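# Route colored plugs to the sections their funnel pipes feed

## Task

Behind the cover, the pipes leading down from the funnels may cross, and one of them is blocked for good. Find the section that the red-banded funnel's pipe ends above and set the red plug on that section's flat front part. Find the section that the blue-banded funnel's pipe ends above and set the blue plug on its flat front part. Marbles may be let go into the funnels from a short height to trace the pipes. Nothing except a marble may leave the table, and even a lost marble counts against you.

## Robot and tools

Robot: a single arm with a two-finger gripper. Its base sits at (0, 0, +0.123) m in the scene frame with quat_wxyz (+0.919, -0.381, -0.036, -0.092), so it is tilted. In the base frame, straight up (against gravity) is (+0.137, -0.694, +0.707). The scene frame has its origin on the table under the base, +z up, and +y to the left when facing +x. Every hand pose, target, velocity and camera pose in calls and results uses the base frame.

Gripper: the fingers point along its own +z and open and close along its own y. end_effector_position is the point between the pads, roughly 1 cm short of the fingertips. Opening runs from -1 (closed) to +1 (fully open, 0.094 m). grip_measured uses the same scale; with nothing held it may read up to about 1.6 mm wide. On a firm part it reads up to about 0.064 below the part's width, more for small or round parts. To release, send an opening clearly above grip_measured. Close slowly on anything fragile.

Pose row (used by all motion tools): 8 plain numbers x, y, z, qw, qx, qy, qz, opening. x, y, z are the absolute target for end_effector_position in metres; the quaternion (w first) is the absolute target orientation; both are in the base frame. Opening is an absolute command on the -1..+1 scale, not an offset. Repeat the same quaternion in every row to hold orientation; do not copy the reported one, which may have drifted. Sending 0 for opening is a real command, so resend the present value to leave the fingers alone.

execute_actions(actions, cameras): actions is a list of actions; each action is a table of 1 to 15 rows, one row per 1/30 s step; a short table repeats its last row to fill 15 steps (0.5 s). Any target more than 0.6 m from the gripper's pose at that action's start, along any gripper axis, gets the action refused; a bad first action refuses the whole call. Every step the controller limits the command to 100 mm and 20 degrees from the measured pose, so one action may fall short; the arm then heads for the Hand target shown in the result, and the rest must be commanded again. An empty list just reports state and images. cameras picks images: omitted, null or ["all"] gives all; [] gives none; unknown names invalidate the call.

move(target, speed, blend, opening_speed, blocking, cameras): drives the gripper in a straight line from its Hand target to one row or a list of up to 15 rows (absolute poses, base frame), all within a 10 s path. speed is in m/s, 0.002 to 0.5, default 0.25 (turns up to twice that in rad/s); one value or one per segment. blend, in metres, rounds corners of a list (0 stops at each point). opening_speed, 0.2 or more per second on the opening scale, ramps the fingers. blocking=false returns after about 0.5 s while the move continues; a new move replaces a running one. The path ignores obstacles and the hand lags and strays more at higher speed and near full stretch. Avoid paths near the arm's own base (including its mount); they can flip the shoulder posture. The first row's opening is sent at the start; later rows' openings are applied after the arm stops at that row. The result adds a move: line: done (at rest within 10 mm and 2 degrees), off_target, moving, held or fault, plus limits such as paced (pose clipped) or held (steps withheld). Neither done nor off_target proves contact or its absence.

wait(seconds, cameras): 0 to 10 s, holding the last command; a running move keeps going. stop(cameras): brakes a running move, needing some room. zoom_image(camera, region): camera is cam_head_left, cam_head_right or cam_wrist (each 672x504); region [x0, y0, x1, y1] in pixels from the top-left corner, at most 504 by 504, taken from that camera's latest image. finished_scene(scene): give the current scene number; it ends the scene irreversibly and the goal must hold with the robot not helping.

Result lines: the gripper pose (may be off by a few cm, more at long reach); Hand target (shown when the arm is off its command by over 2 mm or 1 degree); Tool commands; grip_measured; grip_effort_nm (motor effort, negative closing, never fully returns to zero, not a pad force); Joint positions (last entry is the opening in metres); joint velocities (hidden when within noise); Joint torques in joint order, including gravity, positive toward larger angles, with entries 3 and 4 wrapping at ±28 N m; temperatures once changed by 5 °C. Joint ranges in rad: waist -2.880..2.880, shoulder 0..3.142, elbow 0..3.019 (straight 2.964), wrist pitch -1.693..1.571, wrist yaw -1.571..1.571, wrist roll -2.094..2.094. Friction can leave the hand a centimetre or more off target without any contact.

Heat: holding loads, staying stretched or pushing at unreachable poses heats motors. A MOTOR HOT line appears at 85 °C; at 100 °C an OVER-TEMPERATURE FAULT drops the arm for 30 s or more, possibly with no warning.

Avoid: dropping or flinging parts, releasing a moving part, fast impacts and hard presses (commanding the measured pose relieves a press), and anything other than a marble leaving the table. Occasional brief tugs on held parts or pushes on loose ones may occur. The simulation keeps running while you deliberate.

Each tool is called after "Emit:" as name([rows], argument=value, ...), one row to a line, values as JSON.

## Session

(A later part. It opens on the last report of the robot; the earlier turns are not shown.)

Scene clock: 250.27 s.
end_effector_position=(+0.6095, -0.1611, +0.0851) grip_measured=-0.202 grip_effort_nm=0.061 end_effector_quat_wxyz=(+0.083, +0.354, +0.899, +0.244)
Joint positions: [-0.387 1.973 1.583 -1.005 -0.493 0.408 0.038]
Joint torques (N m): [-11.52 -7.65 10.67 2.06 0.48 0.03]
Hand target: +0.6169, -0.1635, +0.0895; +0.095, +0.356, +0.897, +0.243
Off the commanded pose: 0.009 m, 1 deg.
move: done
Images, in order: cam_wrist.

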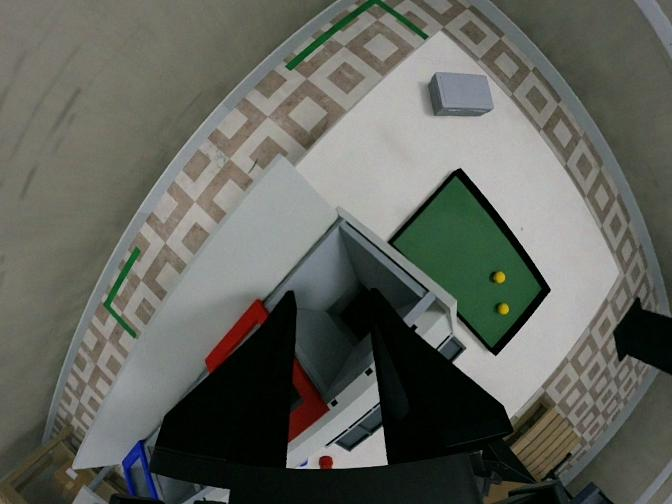

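Emit:
move([
  [0.61, -0.21, 0.14, 0.0951, 0.3560, 0.8972, 0.2424, 0.0],
  [0.461, -0.2659, 0.0902, 0.0, 0.42, 0.885, 0.19, 0.2],
  [0.36, -0.26, -0.05, -0.15, 0.46, 0.84, 0.23, 0.2],
  [0.325, -0.198, -0.208, -0.248, 0.4517, 0.8056, 0.2915, 0.25],
], speed=0.25, blend=[0.03, 0.06, 0.05, 0])

Emit:
zoom_image(camera="cam_head_left", region=[300, 170, 450, 330])

Scene clock: 266.33 s.
end_effector_position=(+0.3033, -0.1836, -0.2105) grip_measured=+0.248 grip_effort_nm=0.061 end_effector_quat_wxyz=(-0.277, +0.462, +0.789, +0.296)
Joint positions: [-0.747 2.467 1.278 -1.12 -0.432 0.142 0.059]
Joint torques (N m): [-6.53 -11.34 11.75 0.64 -0.03 -0.21]
Hand target: +0.3248, -0.1978, -0.2071; -0.248, +0.452, +0.806, +0.291
Off the commanded pose: 0.026 m, 4 deg.
move: off_target; blend cut to 0 m at target 2; target 4's new opening was sent with the hand 0.026 m and 4 deg from that target

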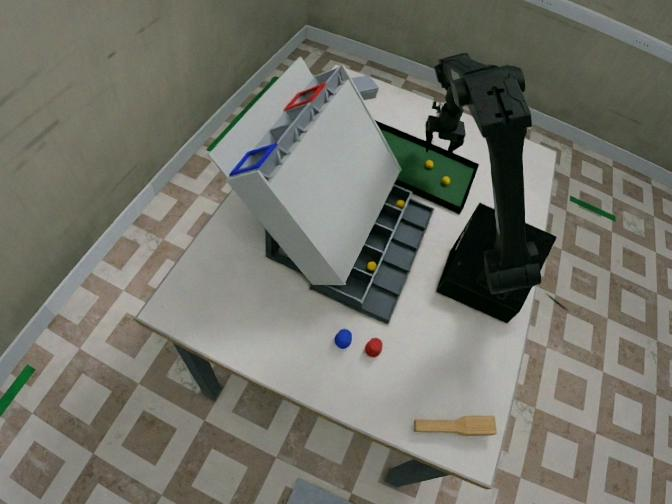

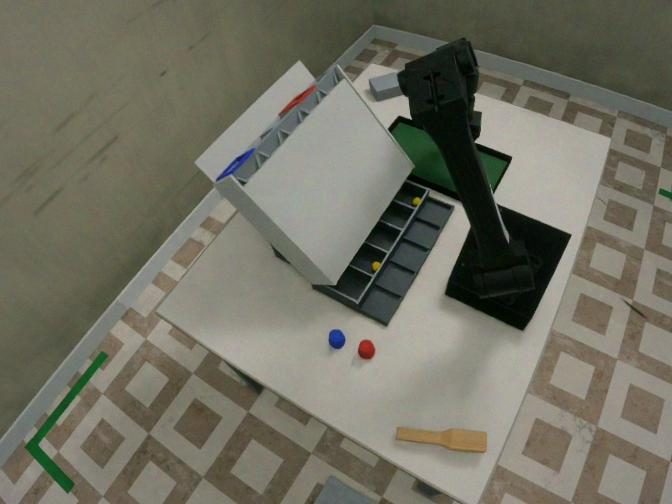

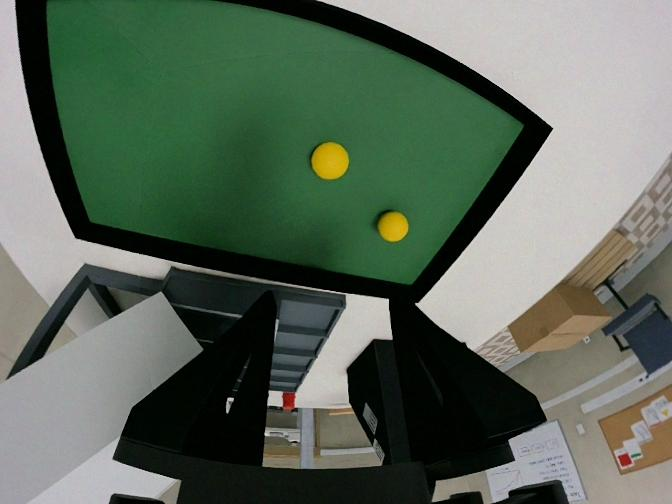

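Scaled by 3.150 from the camera's 672x504 image, which has a finer 960x720 frame.

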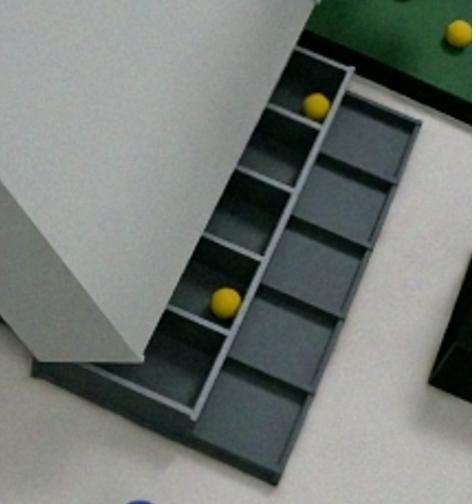

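Emit:
move(target=[0.3317, -0.1629, -0.2815, -0.248, 0.4517, 0.8056, 0.2915, 0.25], speed=0.12, cameras=["cam_wrist"])

Scene clock: 275.93 s.
end_effector_position=(+0.3124, -0.1516, -0.2767) grip_measured=+0.248 grip_effort_nm=0.046 end_effector_quat_wxyz=(-0.268, +0.451, +0.798, +0.297)
Joint positions: [-0.678 2.607 1.307 -0.971 -0.474 0.173 0.059]
Joint torques (N m): [-7.3 -11.05 11.18 0.72 -0.03 0.03]
Hand target: +0.3314, -0.1628, -0.2806; -0.248, +0.452, +0.806, +0.292
Off the commanded pose: 0.023 m, 2 deg.
move: off_target
Images, in order: cam_wrist.

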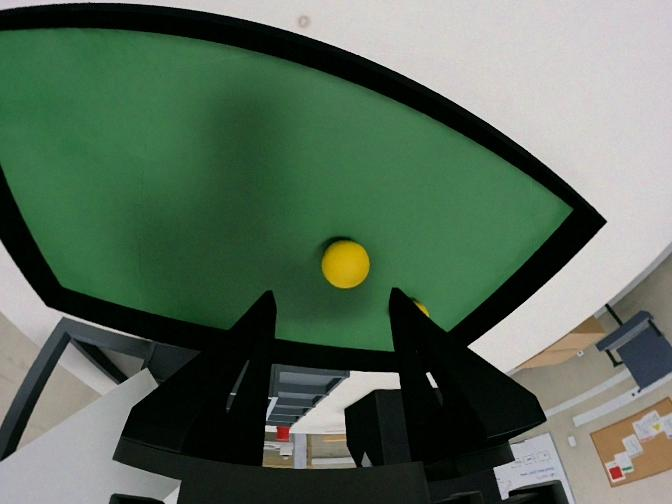

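Emit:
move([
  [0.3317, -0.1629, -0.2815, -0.248, 0.4517, 0.8056, 0.2915, 0.0],
  [0.3225, -0.1499, -0.3074, -0.248, 0.4517, 0.8056, 0.2915, 0.0],
], speed=0.08, cameras=["cam_wrist"])

Scene clock: 289.07 s.
end_effector_position=(+0.3055, -0.1417, -0.3023) grip_measured=+0.002 grip_effort_nm=-0.100 end_effector_quat_wxyz=(-0.264, +0.451, +0.799, +0.296)
Joint positions: [-0.671 2.661 1.307 -0.906 -0.48 0.183 0.047]
Joint torques (N m): [-7.06 -11.28 10.32 0.72 -0.03 0.03]
Hand target: +0.3223, -0.1498, -0.3067; -0.248, +0.452, +0.806, +0.292
Off the commanded pose: 0.020 m, 2 deg.
move: off_target
Images, in order: cam_wrist.

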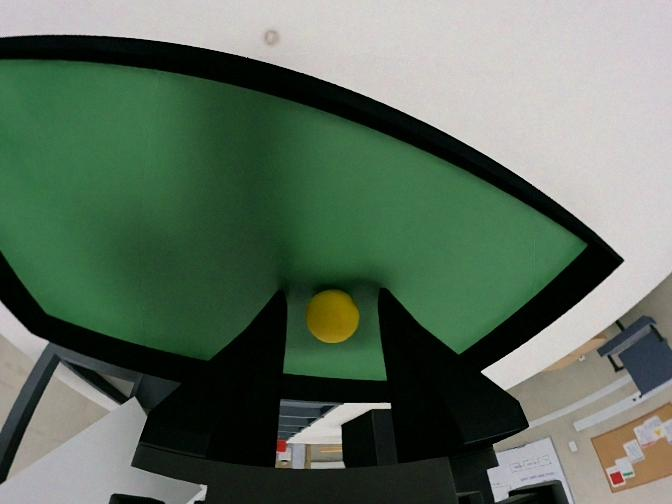

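Emit:
move(target=[0.3225, -0.1489, -0.3084, -0.248, 0.4517, 0.8056, 0.2915, -0.65], speed=0.08, opening_speed=0.8, cameras=["cam_wrist"])

Scene clock: 293.50 s.
end_effector_position=(+0.3062, -0.1417, -0.3027) grip_measured=-0.524 grip_effort_nm=-1.048 end_effector_quat_wxyz=(-0.263, +0.452, +0.799, +0.296)
Joint positions: [-0.67 2.661 1.307 -0.903 -0.481 0.185 0.022]
Joint torques (N m): [-6.95 -11.11 10.28 0.73 -0.03 0.03]
Hand target: +0.3223, -0.1487, -0.3078; -0.248, +0.452, +0.806, +0.292
Off the commanded pose: 0.019 m, 2 deg.
move: off_target
Images, in order: cam_wrist.

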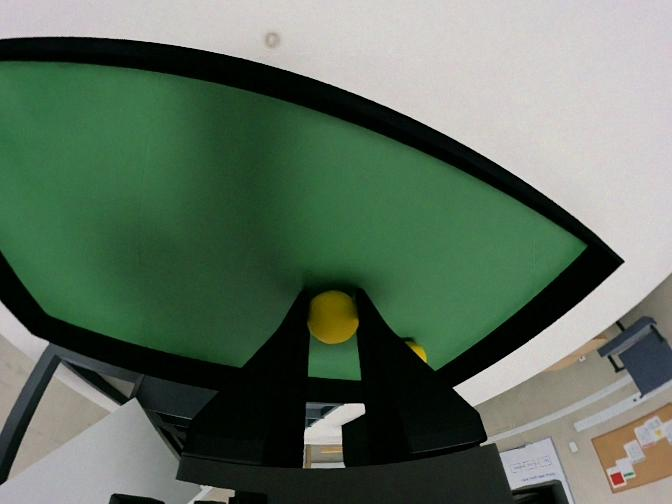

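Emit:
move([
  [0.339, -0.225, -0.22, -0.2, 0.46, 0.825, 0.22, -0.65],
  [0.37, -0.26, -0.05, -0.12, 0.46, 0.85, 0.21, -0.65],
  [0.461, -0.2659, 0.0902, 0.0, 0.42, 0.885, 0.19, -0.65],
  [0.6071, -0.1, 0.2287, 0.0951, 0.3560, 0.8972, 0.2424, -0.65],
  [0.6004, -0.0632, 0.1909, 0.0951, 0.3560, 0.8972, 0.2424, -0.65],
], speed=[0.2, 0.25, 0.25, 0.25, 0.12], blend=[0.03, 0.06, 0.06, 0.01, 0], cameras=["cam_wrist","cam_head_left"])

Emit:
zoom_image(camera="cam_wrist", region=[210, 200, 450, 440])

Scene clock: 304.60 s.
end_effector_position=(+0.5936, -0.0647, +0.1783) grip_measured=-0.525 grip_effort_nm=-1.057 end_effector_quat_wxyz=(+0.077, +0.357, +0.899, +0.241)
Joint positions: [-0.235 1.778 1.548 -1.1 -0.455 0.578 0.022]
Joint torques (N m): [-10.87 -7.18 10.11 1.94 0.6 0.03]
Hand target: +0.6001, -0.0632, +0.1910; +0.095, +0.356, +0.897, +0.243
Off the commanded pose: 0.014 m, 2 deg.
move: off_target
Images, in order: cam_head_left, cam_wrist.

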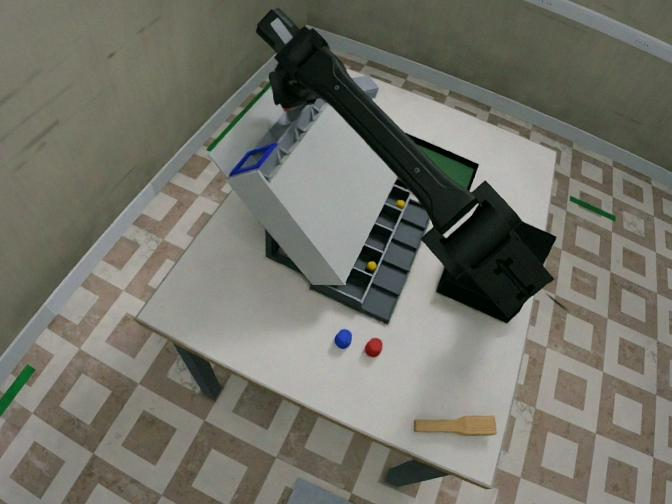

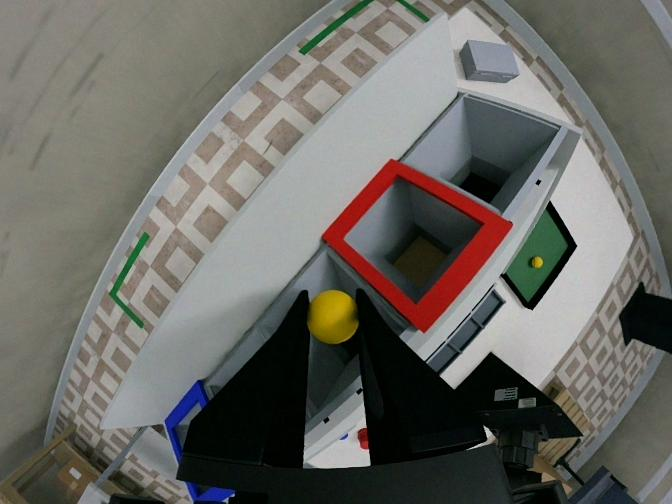

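Scaled by 2.100 from the camera's 672x504 image, which has a finer 960x720 frame.

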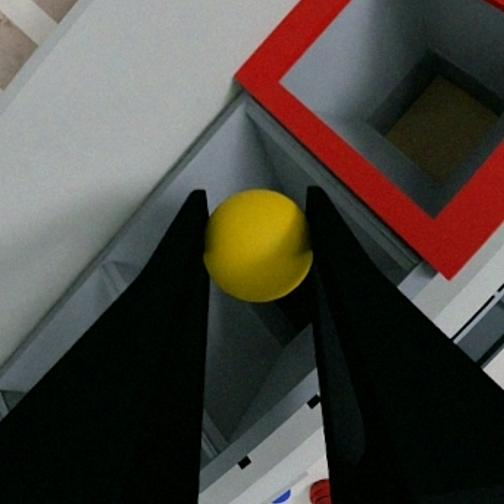

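Emit:
move([
  [0.5921, -0.0610, 0.1972, 0.0951, 0.3560, 0.8972, 0.2424, -0.65],
  [0.5921, -0.0610, 0.1972, 0.0951, 0.3560, 0.8972, 0.2424, -0.2],
], speed=0.12, opening_speed=1.2, cameras=["cam_wrist"])

Scene clock: 314.00 s.
end_effector_position=(+0.5893, -0.0638, +0.1904) grip_measured=-0.202 grip_effort_nm=0.056 end_effector_quat_wxyz=(+0.086, +0.356, +0.899, +0.242)
Joint positions: [-0.235 1.749 1.538 -1.1 -0.455 0.579 0.038]
Joint torques (N m): [-10.64 -6.65 9.43 1.63 0.59 0.03]
Hand target: +0.5920, -0.0611, +0.1973; +0.095, +0.356, +0.897, +0.242
Off the commanded pose: 0.008 m, 1 deg.
move: done
Images, in order: cam_wrist.

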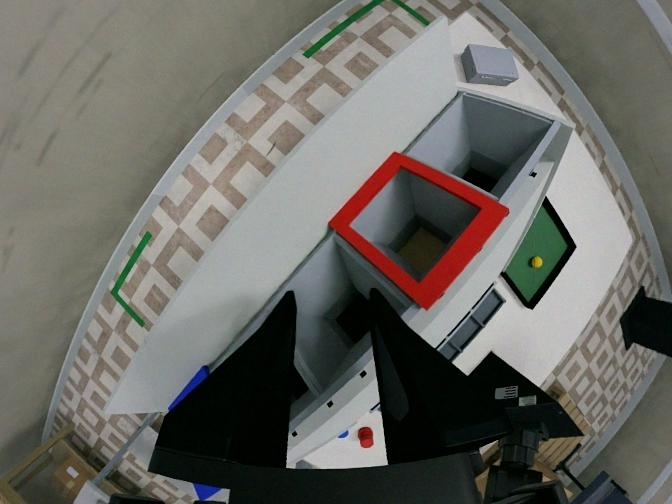

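Emit:
move([
  [0.60, -0.1, 0.23, 0.0951, 0.3560, 0.8972, 0.2424, -0.2],
  [0.461, -0.2659, 0.0902, 0.0, 0.42, 0.885, 0.19, -0.2],
  [0.345, -0.27, -0.05, -0.15, 0.46, 0.84, 0.23, -0.2],
  [0.2943, -0.2098, -0.2475, -0.248, 0.4517, 0.8056, 0.2915, -0.2],
], speed=0.25, blend=[0.03, 0.06, 0.06, 0])

Emit:
zoom_image(camera="cam_head_left", region=[300, 170, 450, 330])

Scene clock: 335.27 s.
end_effector_position=(+0.2757, -0.1856, -0.2484) grip_measured=-0.202 grip_effort_nm=0.051 end_effector_quat_wxyz=(-0.282, +0.452, +0.793, +0.295)
Joint positions: [-0.789 2.552 1.281 -1.064 -0.39 0.089 0.038]
Joint torques (N m): [-7.88 -11.99 11.79 0.59 -0.03 -0.21]
Hand target: +0.2938, -0.2097, -0.2464; -0.248, +0.452, +0.806, +0.291
Off the commanded pose: 0.031 m, 4 deg.
move: off_target; blend cut to 0.0258 m at target 1

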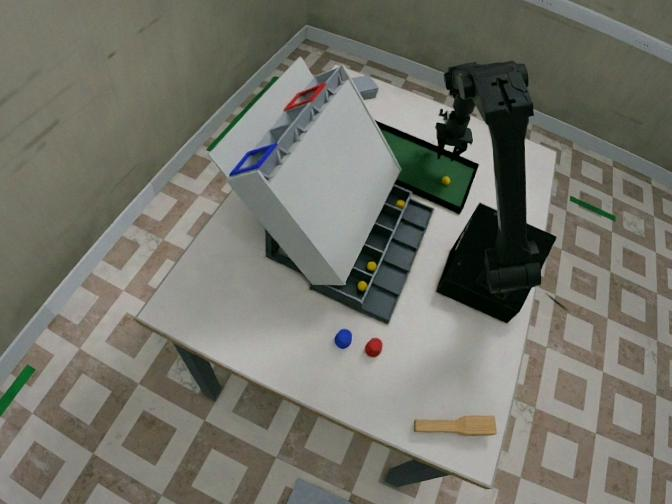

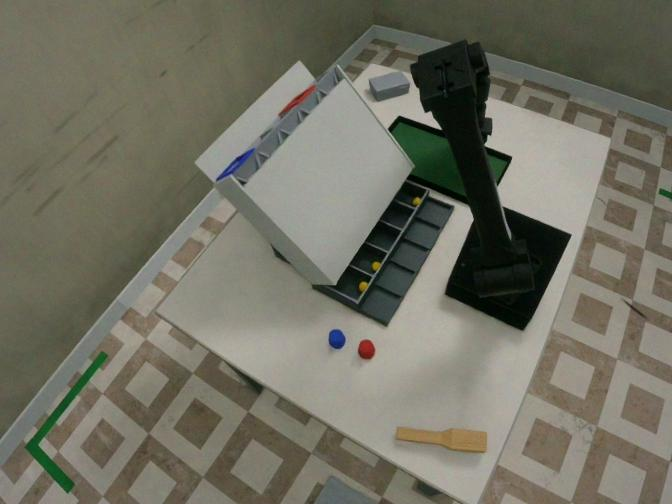

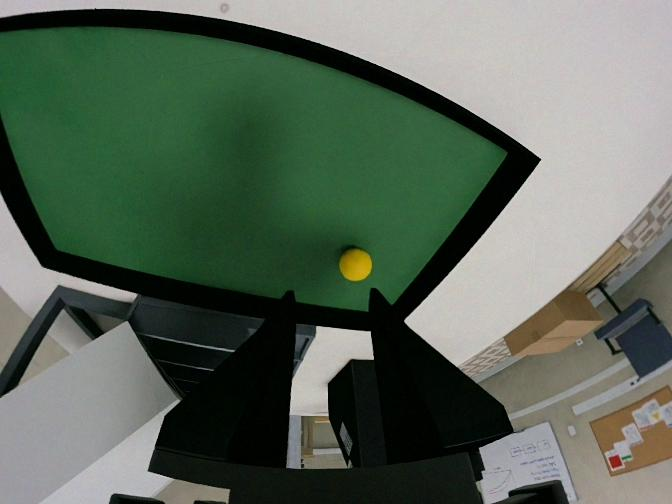

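Scaled by 3.150 from the camera's 672x504 image, which has a finer 960x720 frame.

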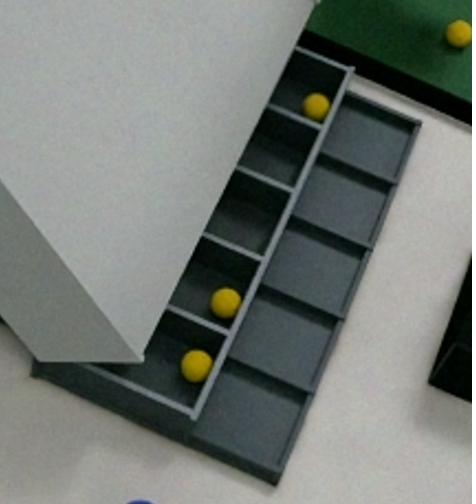

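Emit:
move(target=[0.2686, -0.1654, -0.2684, -0.248, 0.4517, 0.8056, 0.2915, -0.2], speed=0.1, cameras=["cam_wrist"])

Scene clock: 351.47 s.
end_effector_position=(+0.2637, -0.1653, -0.2654) grip_measured=-0.202 grip_effort_nm=0.051 end_effector_quat_wxyz=(-0.253, +0.451, +0.804, +0.295)
Joint positions: [-0.781 2.552 1.19 -0.914 -0.411 0.088 0.038]
Joint torques (N m): [-5.83 -10.4 8.27 0.77 -0.04 0.01]
Hand target: +0.2686, -0.1654, -0.2683; -0.248, +0.452, +0.806, +0.292
Off the commanded pose: 0.006 m, 1 deg.
move: done
Images, in order: cam_wrist.

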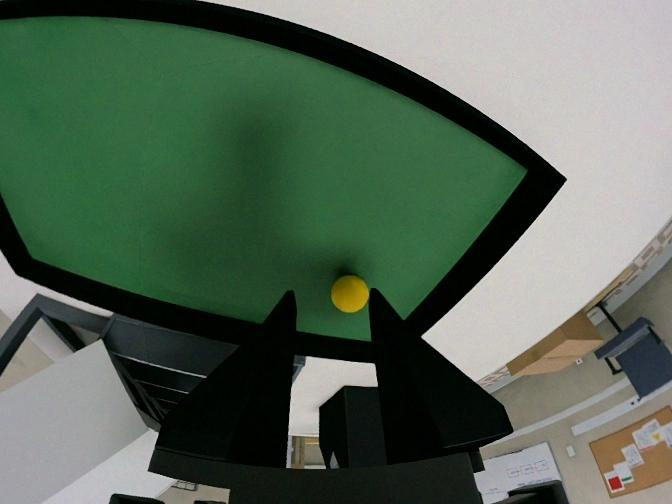

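Emit:
move(target=[0.2482, -0.1345, -0.2868, -0.248, 0.4517, 0.8056, 0.2915, -0.2], speed=0.08, cameras=["cam_wrist"])

Scene clock: 363.83 s.
end_effector_position=(+0.2448, -0.1358, -0.2832) grip_measured=-0.202 grip_effort_nm=0.066 end_effector_quat_wxyz=(-0.250, +0.450, +0.805, +0.294)
Joint positions: [-0.76 2.581 1.114 -0.796 -0.424 0.104 0.038]
Joint torques (N m): [-5.66 -9.88 7.42 0.8 -0.05 0.03]
Hand target: +0.2481, -0.1345, -0.2868; -0.248, +0.452, +0.806, +0.292
Off the commanded pose: 0.005 m, 0 deg.
move: done
Images, in order: cam_wrist.

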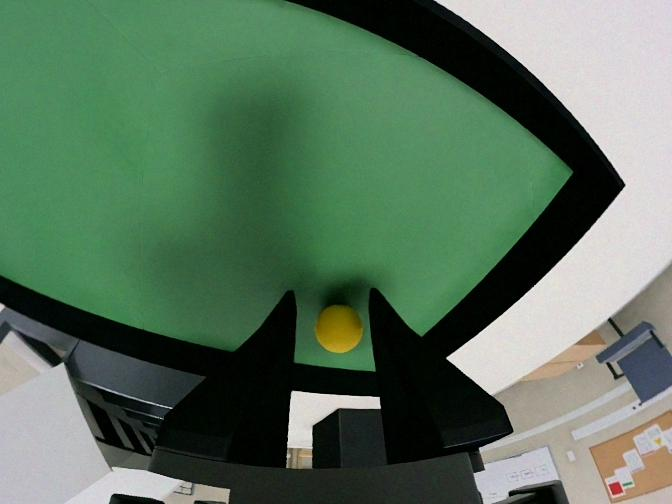

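Emit:
move(target=[0.2482, -0.1345, -0.2868, -0.248, 0.4517, 0.8056, 0.2915, -0.7], speed=0.08, opening_speed=0.8, cameras=["cam_wrist"])

Scene clock: 370.47 s.
end_effector_position=(+0.2449, -0.1358, -0.2832) grip_measured=-0.698 grip_effort_nm=-0.100 end_effector_quat_wxyz=(-0.250, +0.450, +0.805, +0.294)
Joint positions: [-0.76 2.581 1.114 -0.796 -0.424 0.104 0.014]
Joint torques (N m): [-5.66 -9.88 7.42 0.79 -0.04 0.03]
Hand target: +0.2481, -0.1345, -0.2868; -0.248, +0.452, +0.806, +0.292
Off the commanded pose: 0.005 m, 0 deg.
move: done
Images, in order: cam_wrist.

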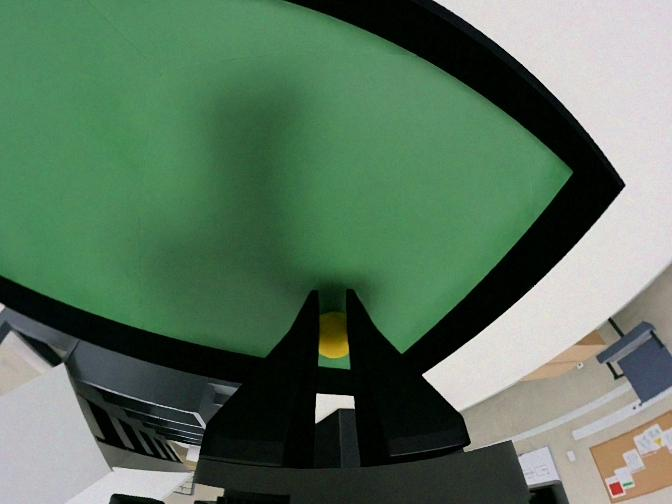

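Emit:
move([
  [0.2482, -0.1345, -0.2868, -0.248, 0.4517, 0.8056, 0.2915, -0.15],
  [0.2361, -0.1158, -0.2872, -0.248, 0.4517, 0.8056, 0.2915, -0.15],
], speed=0.08, cameras=["cam_wrist"])

Scene clock: 381.50 s.
end_effector_position=(+0.2413, -0.1302, -0.2844) grip_measured=-0.152 grip_effort_nm=0.056 end_effector_quat_wxyz=(-0.237, +0.454, +0.808, +0.291)
Joint positions: [-0.757 2.57 1.075 -0.736 -0.429 0.117 0.04]
Joint torques (N m): [-4.66 -9.11 5.46 0.85 -0.17 0.02]
Hand target: +0.2357, -0.1162, -0.2869; -0.248, +0.452, +0.806, +0.291
Off the commanded pose: 0.016 m, 1 deg.
move: off_target
Images, in order: cam_wrist.

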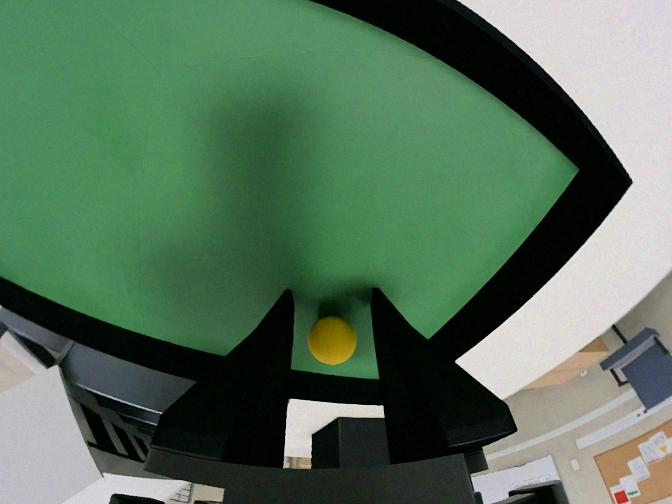

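Emit:
move([
  [0.2480, -0.158, -0.2550, -0.248, 0.4517, 0.8056, 0.2915, -0.15],
  [0.2450, -0.149, -0.2470, -0.1791, 0.2667, 0.8843, 0.3382, -0.15],
], speed=0.12, cameras=["cam_wrist"])

Scene clock: 401.83 s.
end_effector_position=(+0.2389, -0.1445, -0.2512) grip_measured=-0.152 grip_effort_nm=0.061 end_effector_quat_wxyz=(-0.189, +0.275, +0.879, +0.340)
Joint positions: [-0.786 2.501 1.079 -0.86 -0.404 -0.332 0.04]
Joint torques (N m): [-5.95 -10.87 7.65 0.2 -0.04 -0.21]
Hand target: +0.2449, -0.1489, -0.2470; -0.179, +0.267, +0.884, +0.338
Off the commanded pose: 0.009 m, 2 deg.
move: done
Images, in order: cam_wrist.

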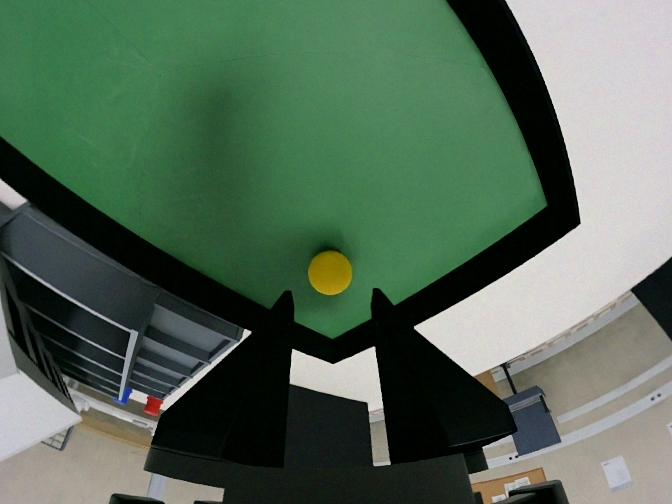

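Emit:
move(target=[0.2360, -0.1160, -0.2724, -0.1791, 0.2667, 0.8843, 0.3382, -0.15], speed=0.08, cameras=["cam_wrist"])

Scene clock: 413.97 s.
end_effector_position=(+0.2332, -0.1169, -0.2689) grip_measured=-0.152 grip_effort_nm=0.051 end_effector_quat_wxyz=(-0.181, +0.264, +0.884, +0.341)
Joint positions: [-0.743 2.537 1.031 -0.752 -0.434 -0.319 0.04]
Joint torques (N m): [-5.71 -9.17 6.99 0.84 -0.08 0.03]
Hand target: +0.2359, -0.1160, -0.2723; -0.179, +0.267, +0.884, +0.338
Off the commanded pose: 0.005 m, 1 deg.
move: done
Images, in order: cam_wrist.

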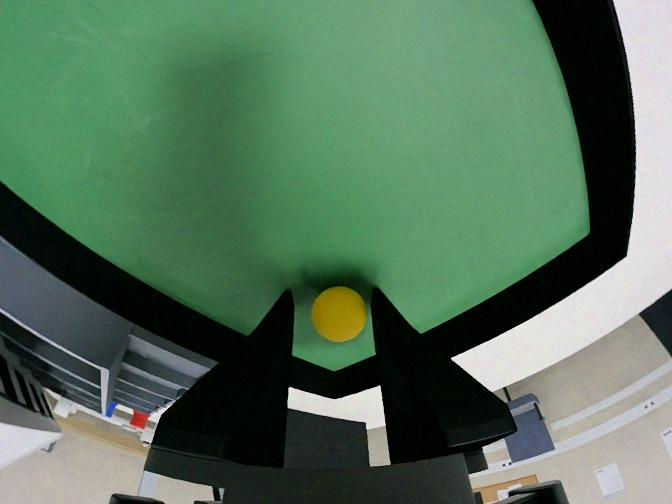

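Emit:
move(target=[0.2360, -0.1160, -0.2724, -0.1791, 0.2667, 0.8843, 0.3382, -0.65], speed=0.08, opening_speed=0.8, cameras=["cam_wrist"])

Scene clock: 423.73 s.
end_effector_position=(+0.2332, -0.1169, -0.2689) grip_measured=-0.523 grip_effort_nm=-1.038 end_effector_quat_wxyz=(-0.181, +0.265, +0.884, +0.341)
Joint positions: [-0.743 2.537 1.031 -0.752 -0.434 -0.319 0.022]
Joint torques (N m): [-5.66 -9.17 6.99 0.84 -0.08 0.03]
Hand target: +0.2359, -0.1160, -0.2723; -0.179, +0.267, +0.884, +0.338
Off the commanded pose: 0.005 m, 0 deg.
move: done
Images, in order: cam_wrist.

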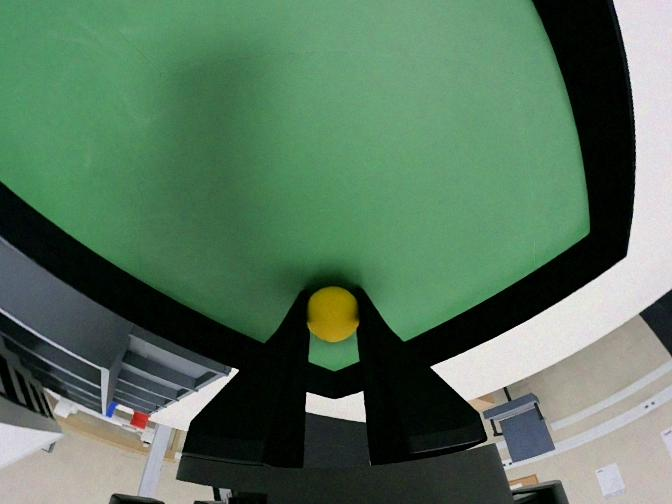

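Emit:
move([
  [0.252, -0.185, -0.198, -0.1791, 0.2667, 0.8843, 0.3382, -0.65],
  [0.345, -0.27, -0.05, -0.1, 0.38, 0.88, 0.26, -0.65],
  [0.461, -0.2659, 0.0902, 0.0, 0.40, 0.885, 0.22, -0.65],
  [0.594, -0.048, 0.2737, 0.2422, 0.24, 0.8922, 0.2948, -0.65],
  [0.589, -0.010, 0.242, 0.2422, 0.24, 0.8922, 0.2948, -0.65],
], speed=[0.2, 0.25, 0.25, 0.25, 0.12], blend=[0.03, 0.06, 0.06, 0.01, 0], cameras=["cam_wrist","cam_head_left"])

Emit:
zoom_image(camera="cam_wrist", region=[210, 220, 450, 460])

Scene clock: 437.53 s.
end_effector_position=(+0.5837, -0.0112, +0.2297) grip_measured=-0.524 grip_effort_nm=-1.057 end_effector_quat_wxyz=(+0.226, +0.241, +0.897, +0.293)
Joint positions: [-0.166 1.561 1.314 -0.75 -0.525 0.518 0.022]
Joint torques (N m): [-9.58 -5.54 10.15 2.22 0.62 0.04]
Hand target: +0.5887, -0.0100, +0.2421; +0.242, +0.240, +0.893, +0.295
Off the commanded pose: 0.013 m, 2 deg.
move: off_target
Images, in order: cam_head_left, cam_wrist.

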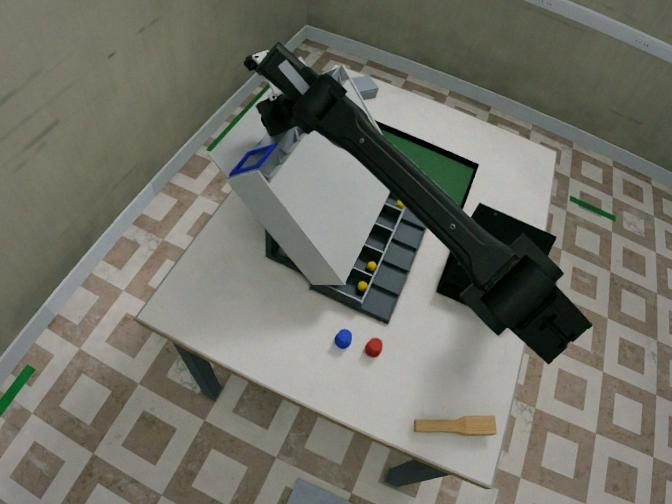

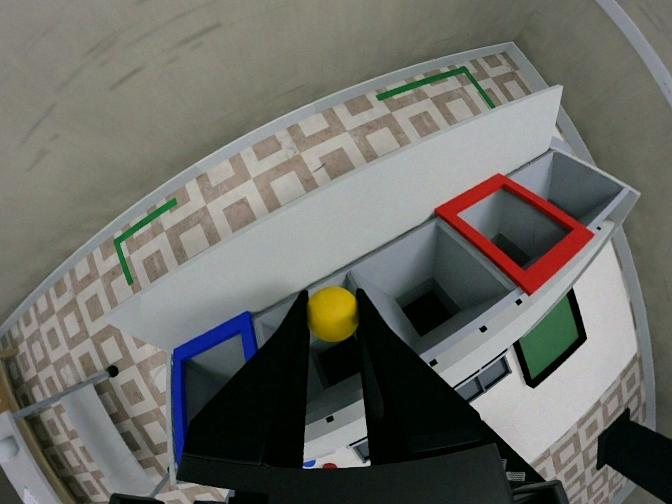

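Scaled by 2.100 from the camera's 672x504 image, which has a finer 960x720 frame.

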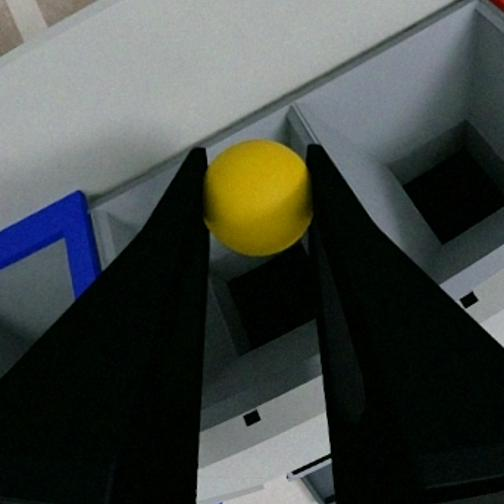

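Emit:
move([
  [0.585, -0.0090, 0.243, 0.2422, 0.24, 0.8922, 0.2948, -0.65],
  [0.585, -0.0090, 0.243, 0.2422, 0.24, 0.8922, 0.2948, -0.2],
], speed=0.12, opening_speed=1.2, cameras=["cam_wrist"])

Scene clock: 446.43 s.
end_effector_position=(+0.5817, -0.0110, +0.2331) grip_measured=-0.202 grip_effort_nm=0.056 end_effector_quat_wxyz=(+0.229, +0.241, +0.896, +0.293)
Joint positions: [-0.166 1.551 1.311 -0.75 -0.524 0.519 0.038]
Joint torques (N m): [-9.41 -5.54 9.59 2.21 0.61 0.03]
Hand target: +0.5848, -0.0090, +0.2430; +0.242, +0.240, +0.893, +0.295
Off the commanded pose: 0.011 m, 2 deg.
move: off_target; target 2's new opening was sent with the hand 0.011 m and 2 deg from that target
Images, in order: cam_wrist.

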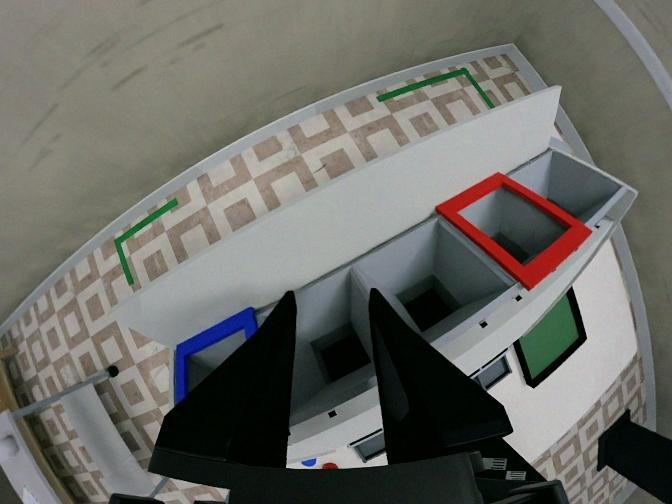

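Emit:
move([
  [0.4882, -0.1524, 0.3178, 0.22, 0.2, 0.89, 0.32, 0.0],
  [0.2965, 0.04, 0.3737, 0.18, 0.05, 0.91, 0.36, 0.4],
  [0.212, 0.251, 0.212, 0.1241, -0.0245, 0.9113, 0.3912, 0.4],
], speed=0.25, blend=[0.06, 0.08, 0])

Emit:
zoom_image(camera="cam_head_right", region=[300, 170, 480, 370])

Scene clock: 466.90 s.
end_effector_position=(+0.2088, +0.2486, +0.2087) grip_measured=+0.398 grip_effort_nm=0.061 end_effector_quat_wxyz=(+0.120, -0.029, +0.914, +0.387)
Joint positions: [0.625 0.745 0.596 -0.711 -0.483 0.744 0.066]
Joint torques (N m): [-2.02 -2.2 8.09 1.37 0.53 0.02]
Hand target: +0.2120, +0.2509, +0.2121; +0.124, -0.025, +0.912, +0.391
Off the commanded pose: 0.005 m, 1 deg.
move: done; blend cut to 0 m at target 2

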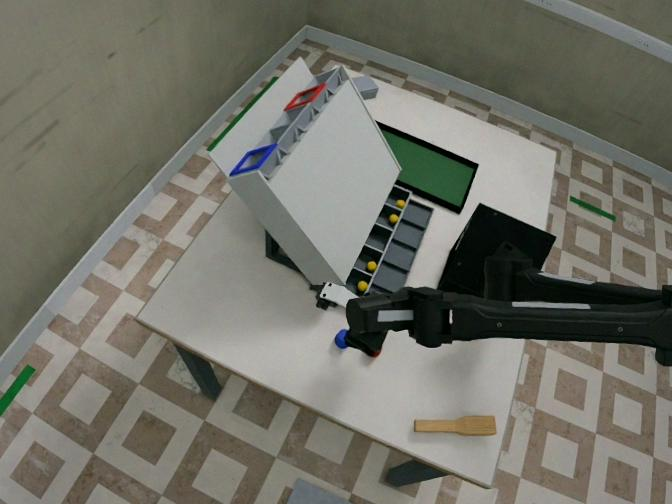

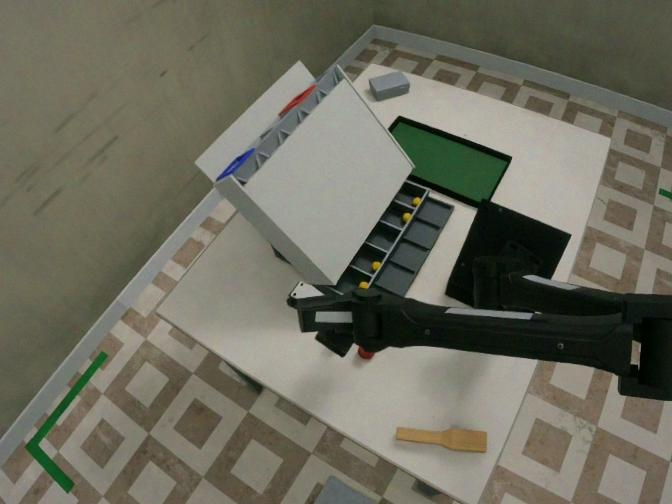

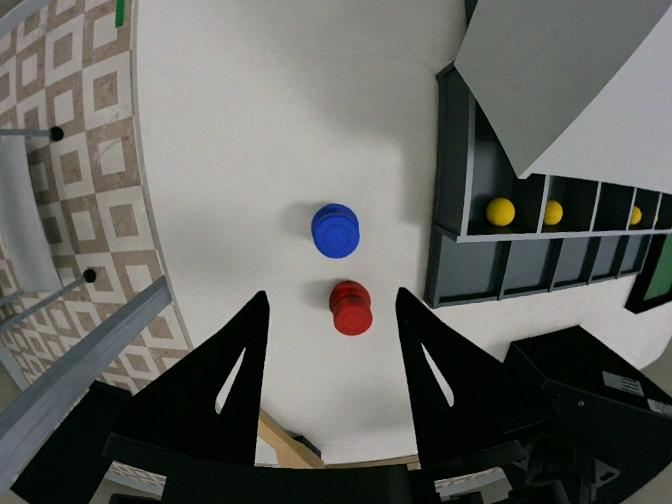

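Scaled by 2.520 from the camera's 672x504 image, which has a finer 960x720 frame.

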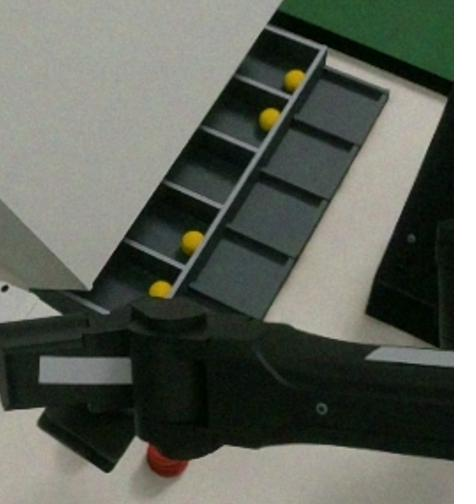

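Emit:
zoom_image(camera="cam_wrist", region=[260, 180, 440, 360])

Scaled by 2.800 from the camera's 672x504 image, which has a finer 960x720 frame.

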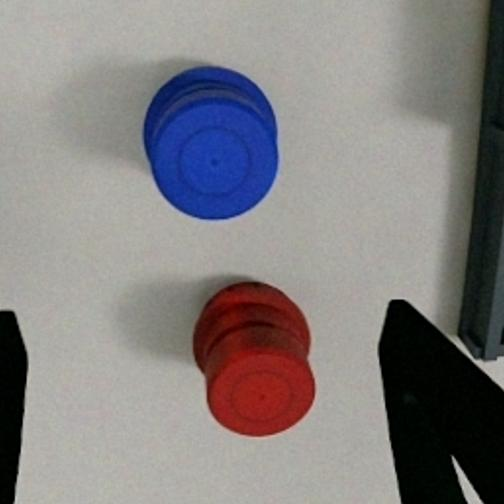

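Emit:
move(target=[0.233, 0.293, 0.176, 0.1241, -0.0245, 0.9113, 0.3912, 0.4], speed=0.12, cameras=["cam_wrist"])

Scene clock: 518.40 s.
end_effector_position=(+0.2325, +0.2894, +0.1730) grip_measured=+0.398 grip_effort_nm=0.051 end_effector_quat_wxyz=(+0.121, -0.026, +0.914, +0.386)
Joint positions: [0.703 0.932 0.58 -0.479 -0.427 0.813 0.066]
Joint torques (N m): [-2.61 -3.9 6.68 1.33 0.56 0.03]
Hand target: +0.2330, +0.2930, +0.1761; +0.124, -0.025, +0.911, +0.391
Off the commanded pose: 0.005 m, 1 deg.
move: done
Images, in order: cam_wrist.

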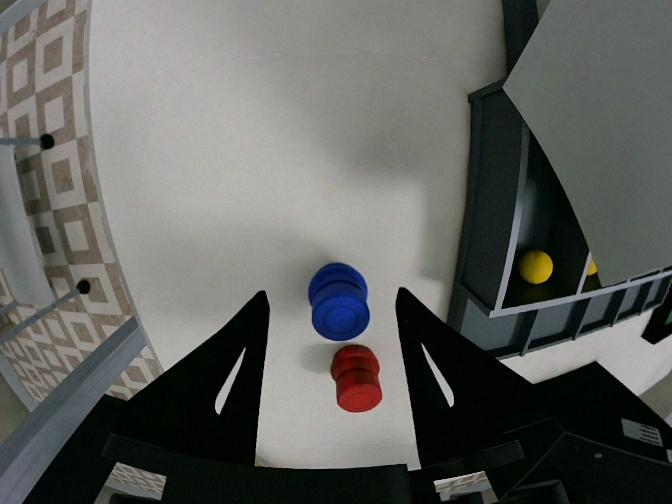

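Emit:
move(target=[0.2241, 0.3229, 0.1449, 0.1241, -0.0245, 0.9113, 0.3912, 0.4], speed=0.1, cameras=["cam_wrist"])

Scene clock: 529.57 s.
end_effector_position=(+0.2261, +0.3186, +0.1480) grip_measured=+0.399 grip_effort_nm=0.051 end_effector_quat_wxyz=(+0.128, -0.026, +0.912, +0.390)
Joint positions: [0.802 1.014 0.543 -0.313 -0.352 0.894 0.066]
Joint torques (N m): [-2.49 -3.72 5.37 1.32 0.52 0.03]
Hand target: +0.2240, +0.3228, +0.1451; +0.124, -0.025, +0.911, +0.391
Off the commanded pose: 0.006 m, 0 deg.
move: done
Images, in order: cam_wrist.

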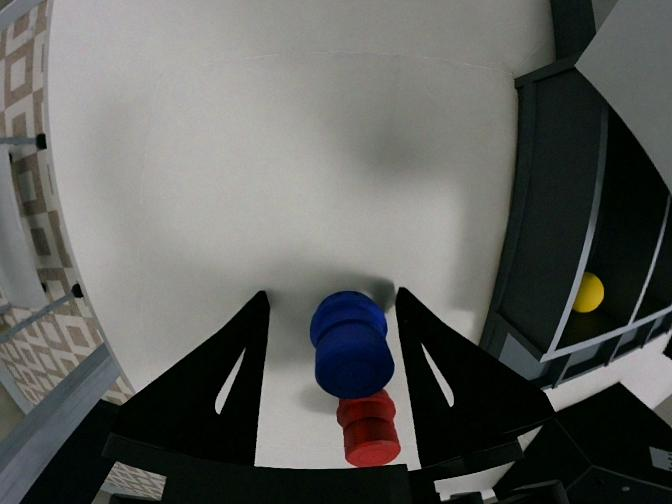

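Emit:
move([
  [0.2242, 0.3222, 0.1358, 0.1241, -0.0245, 0.9113, 0.3912, 0.4],
  [0.2242, 0.3222, 0.1358, 0.1241, -0.0245, 0.9113, 0.3912, -0.55],
], speed=0.1, opening_speed=0.8, cameras=["cam_wrist"])

Scene clock: 541.70 s.
end_effector_position=(+0.2284, +0.3210, +0.1482) grip_measured=-0.400 grip_effort_nm=-1.023 end_effector_quat_wxyz=(+0.136, -0.027, +0.906, +0.399)
Joint positions: [0.802 1.018 0.532 -0.271 -0.352 0.896 0.028]
Joint torques (N m): [-2.67 -2.96 4.67 0.92 0.47 0]
Hand target: +0.2240, +0.3218, +0.1361; +0.124, -0.025, +0.912, +0.391
Off the commanded pose: 0.013 m, 2 deg.
move: off_target; target 2's new opening was sent with the hand 0.012 m and 1 deg from that target
Images, in order: cam_wrist.

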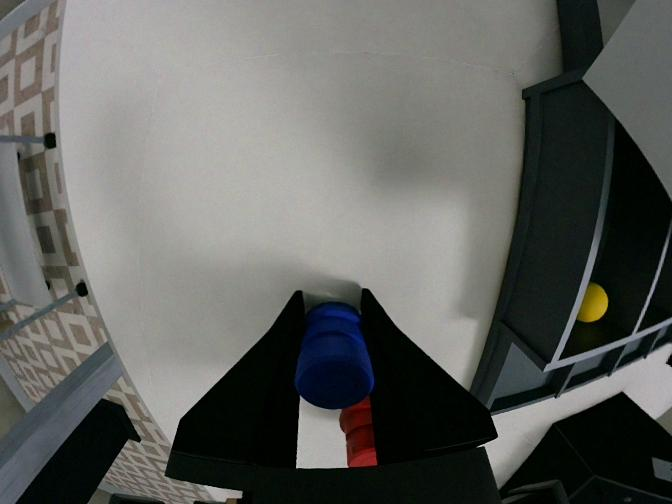

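Emit:
move([
  [0.2380, 0.262, 0.2000, 0.1241, -0.0245, 0.9113, 0.3912, -0.55],
  [0.2210, 0.116, 0.0630, 0.1241, -0.0245, 0.9113, 0.3912, -0.55],
], speed=0.18, blend=[0.03, 0], cameras=["cam_wrist","cam_head_left"])

Scene clock: 556.10 s.
end_effector_position=(+0.2173, +0.1174, +0.0595) grip_measured=-0.403 grip_effort_nm=-1.053 end_effector_quat_wxyz=(+0.121, -0.022, +0.912, +0.391)
Joint positions: [-0.031 0.964 0.301 -0.64 -0.81 0.037 0.028]
Joint torques (N m): [-3.14 1.03 9.02 0.32 -0.05 -0.22]
Hand target: +0.2211, +0.1161, +0.0630; +0.124, -0.024, +0.912, +0.391
Off the commanded pose: 0.005 m, 0 deg.
move: done
Images, in order: cam_head_left, cam_wrist.

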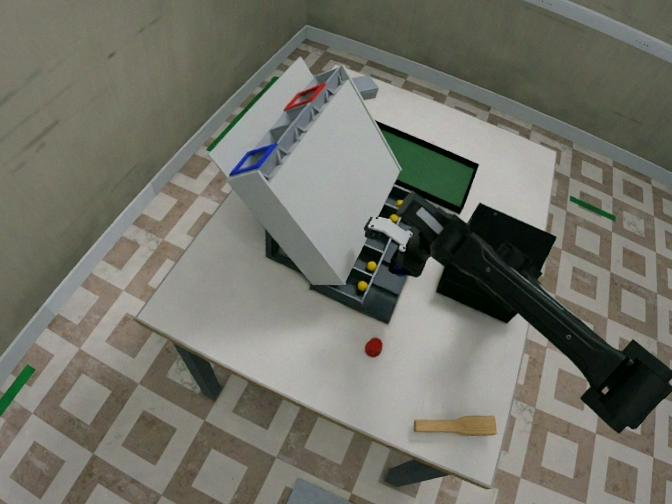

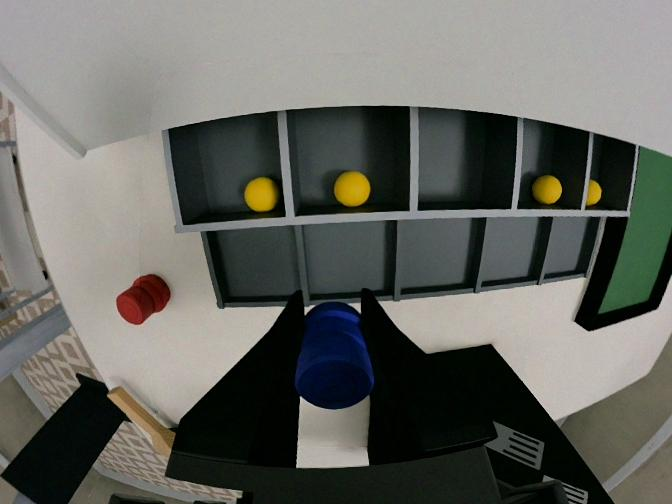

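Emit:
move(target=[0.2200, 0.152, 0.0145, 0.1241, -0.0245, 0.9113, 0.3912, -0.55], speed=0.1, cameras=["cam_wrist"])

Scene clock: 570.87 s.
end_effector_position=(+0.2179, +0.1502, +0.0139) grip_measured=-0.403 grip_effort_nm=-1.062 end_effector_quat_wxyz=(+0.121, -0.025, +0.912, +0.391)
Joint positions: [0.146 1.15 0.211 -0.204 -0.751 0.262 0.028]
Joint torques (N m): [-2.49 -0.44 5.71 1.55 0.35 0.02]
Hand target: +0.2200, +0.1520, +0.0147; +0.124, -0.025, +0.911, +0.391
Off the commanded pose: 0.003 m, 0 deg.
move: done
Images, in order: cam_wrist.

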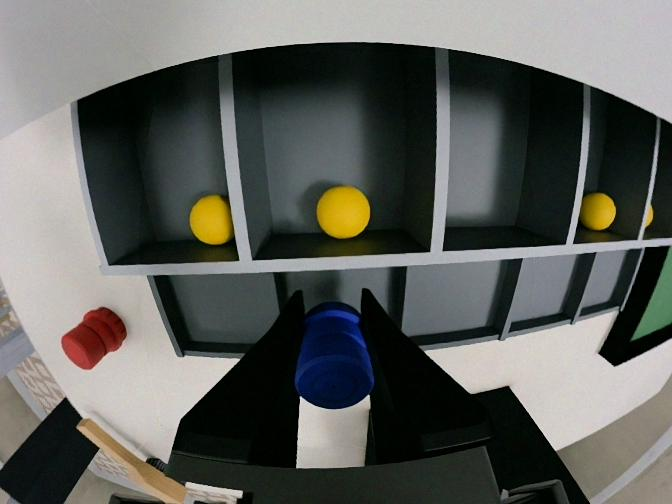

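Emit:
move(target=[0.2157, 0.1634, -0.0031, 0.1241, -0.0245, 0.9113, 0.3912, -0.55], speed=0.06, cameras=["cam_wrist"])

Scene clock: 582.40 s.
end_effector_position=(+0.2183, +0.1571, +0.0016) grip_measured=-0.403 grip_effort_nm=-1.057 end_effector_quat_wxyz=(+0.143, -0.031, +0.909, +0.390)
Joint positions: [0.189 1.213 0.169 -0.016 -0.722 0.317 0.028]
Joint torques (N m): [-0.97 1.38 5.67 1.05 0.42 0.21]
Hand target: +0.2153, +0.1628, -0.0027; +0.124, -0.025, +0.912, +0.391
Off the commanded pose: 0.008 m, 2 deg.
move: done
Images, in order: cam_wrist.

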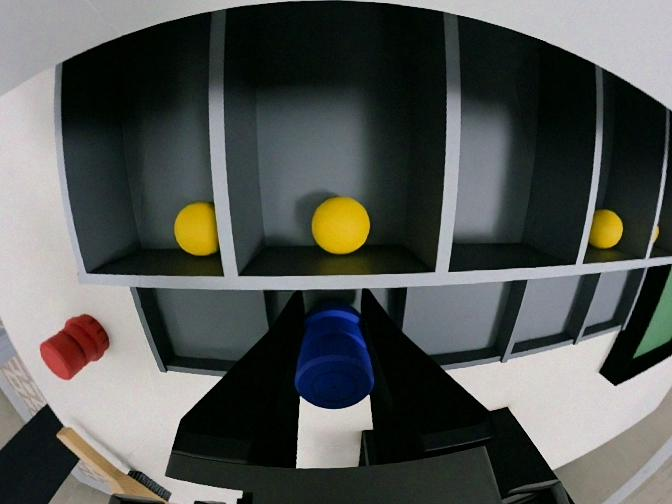

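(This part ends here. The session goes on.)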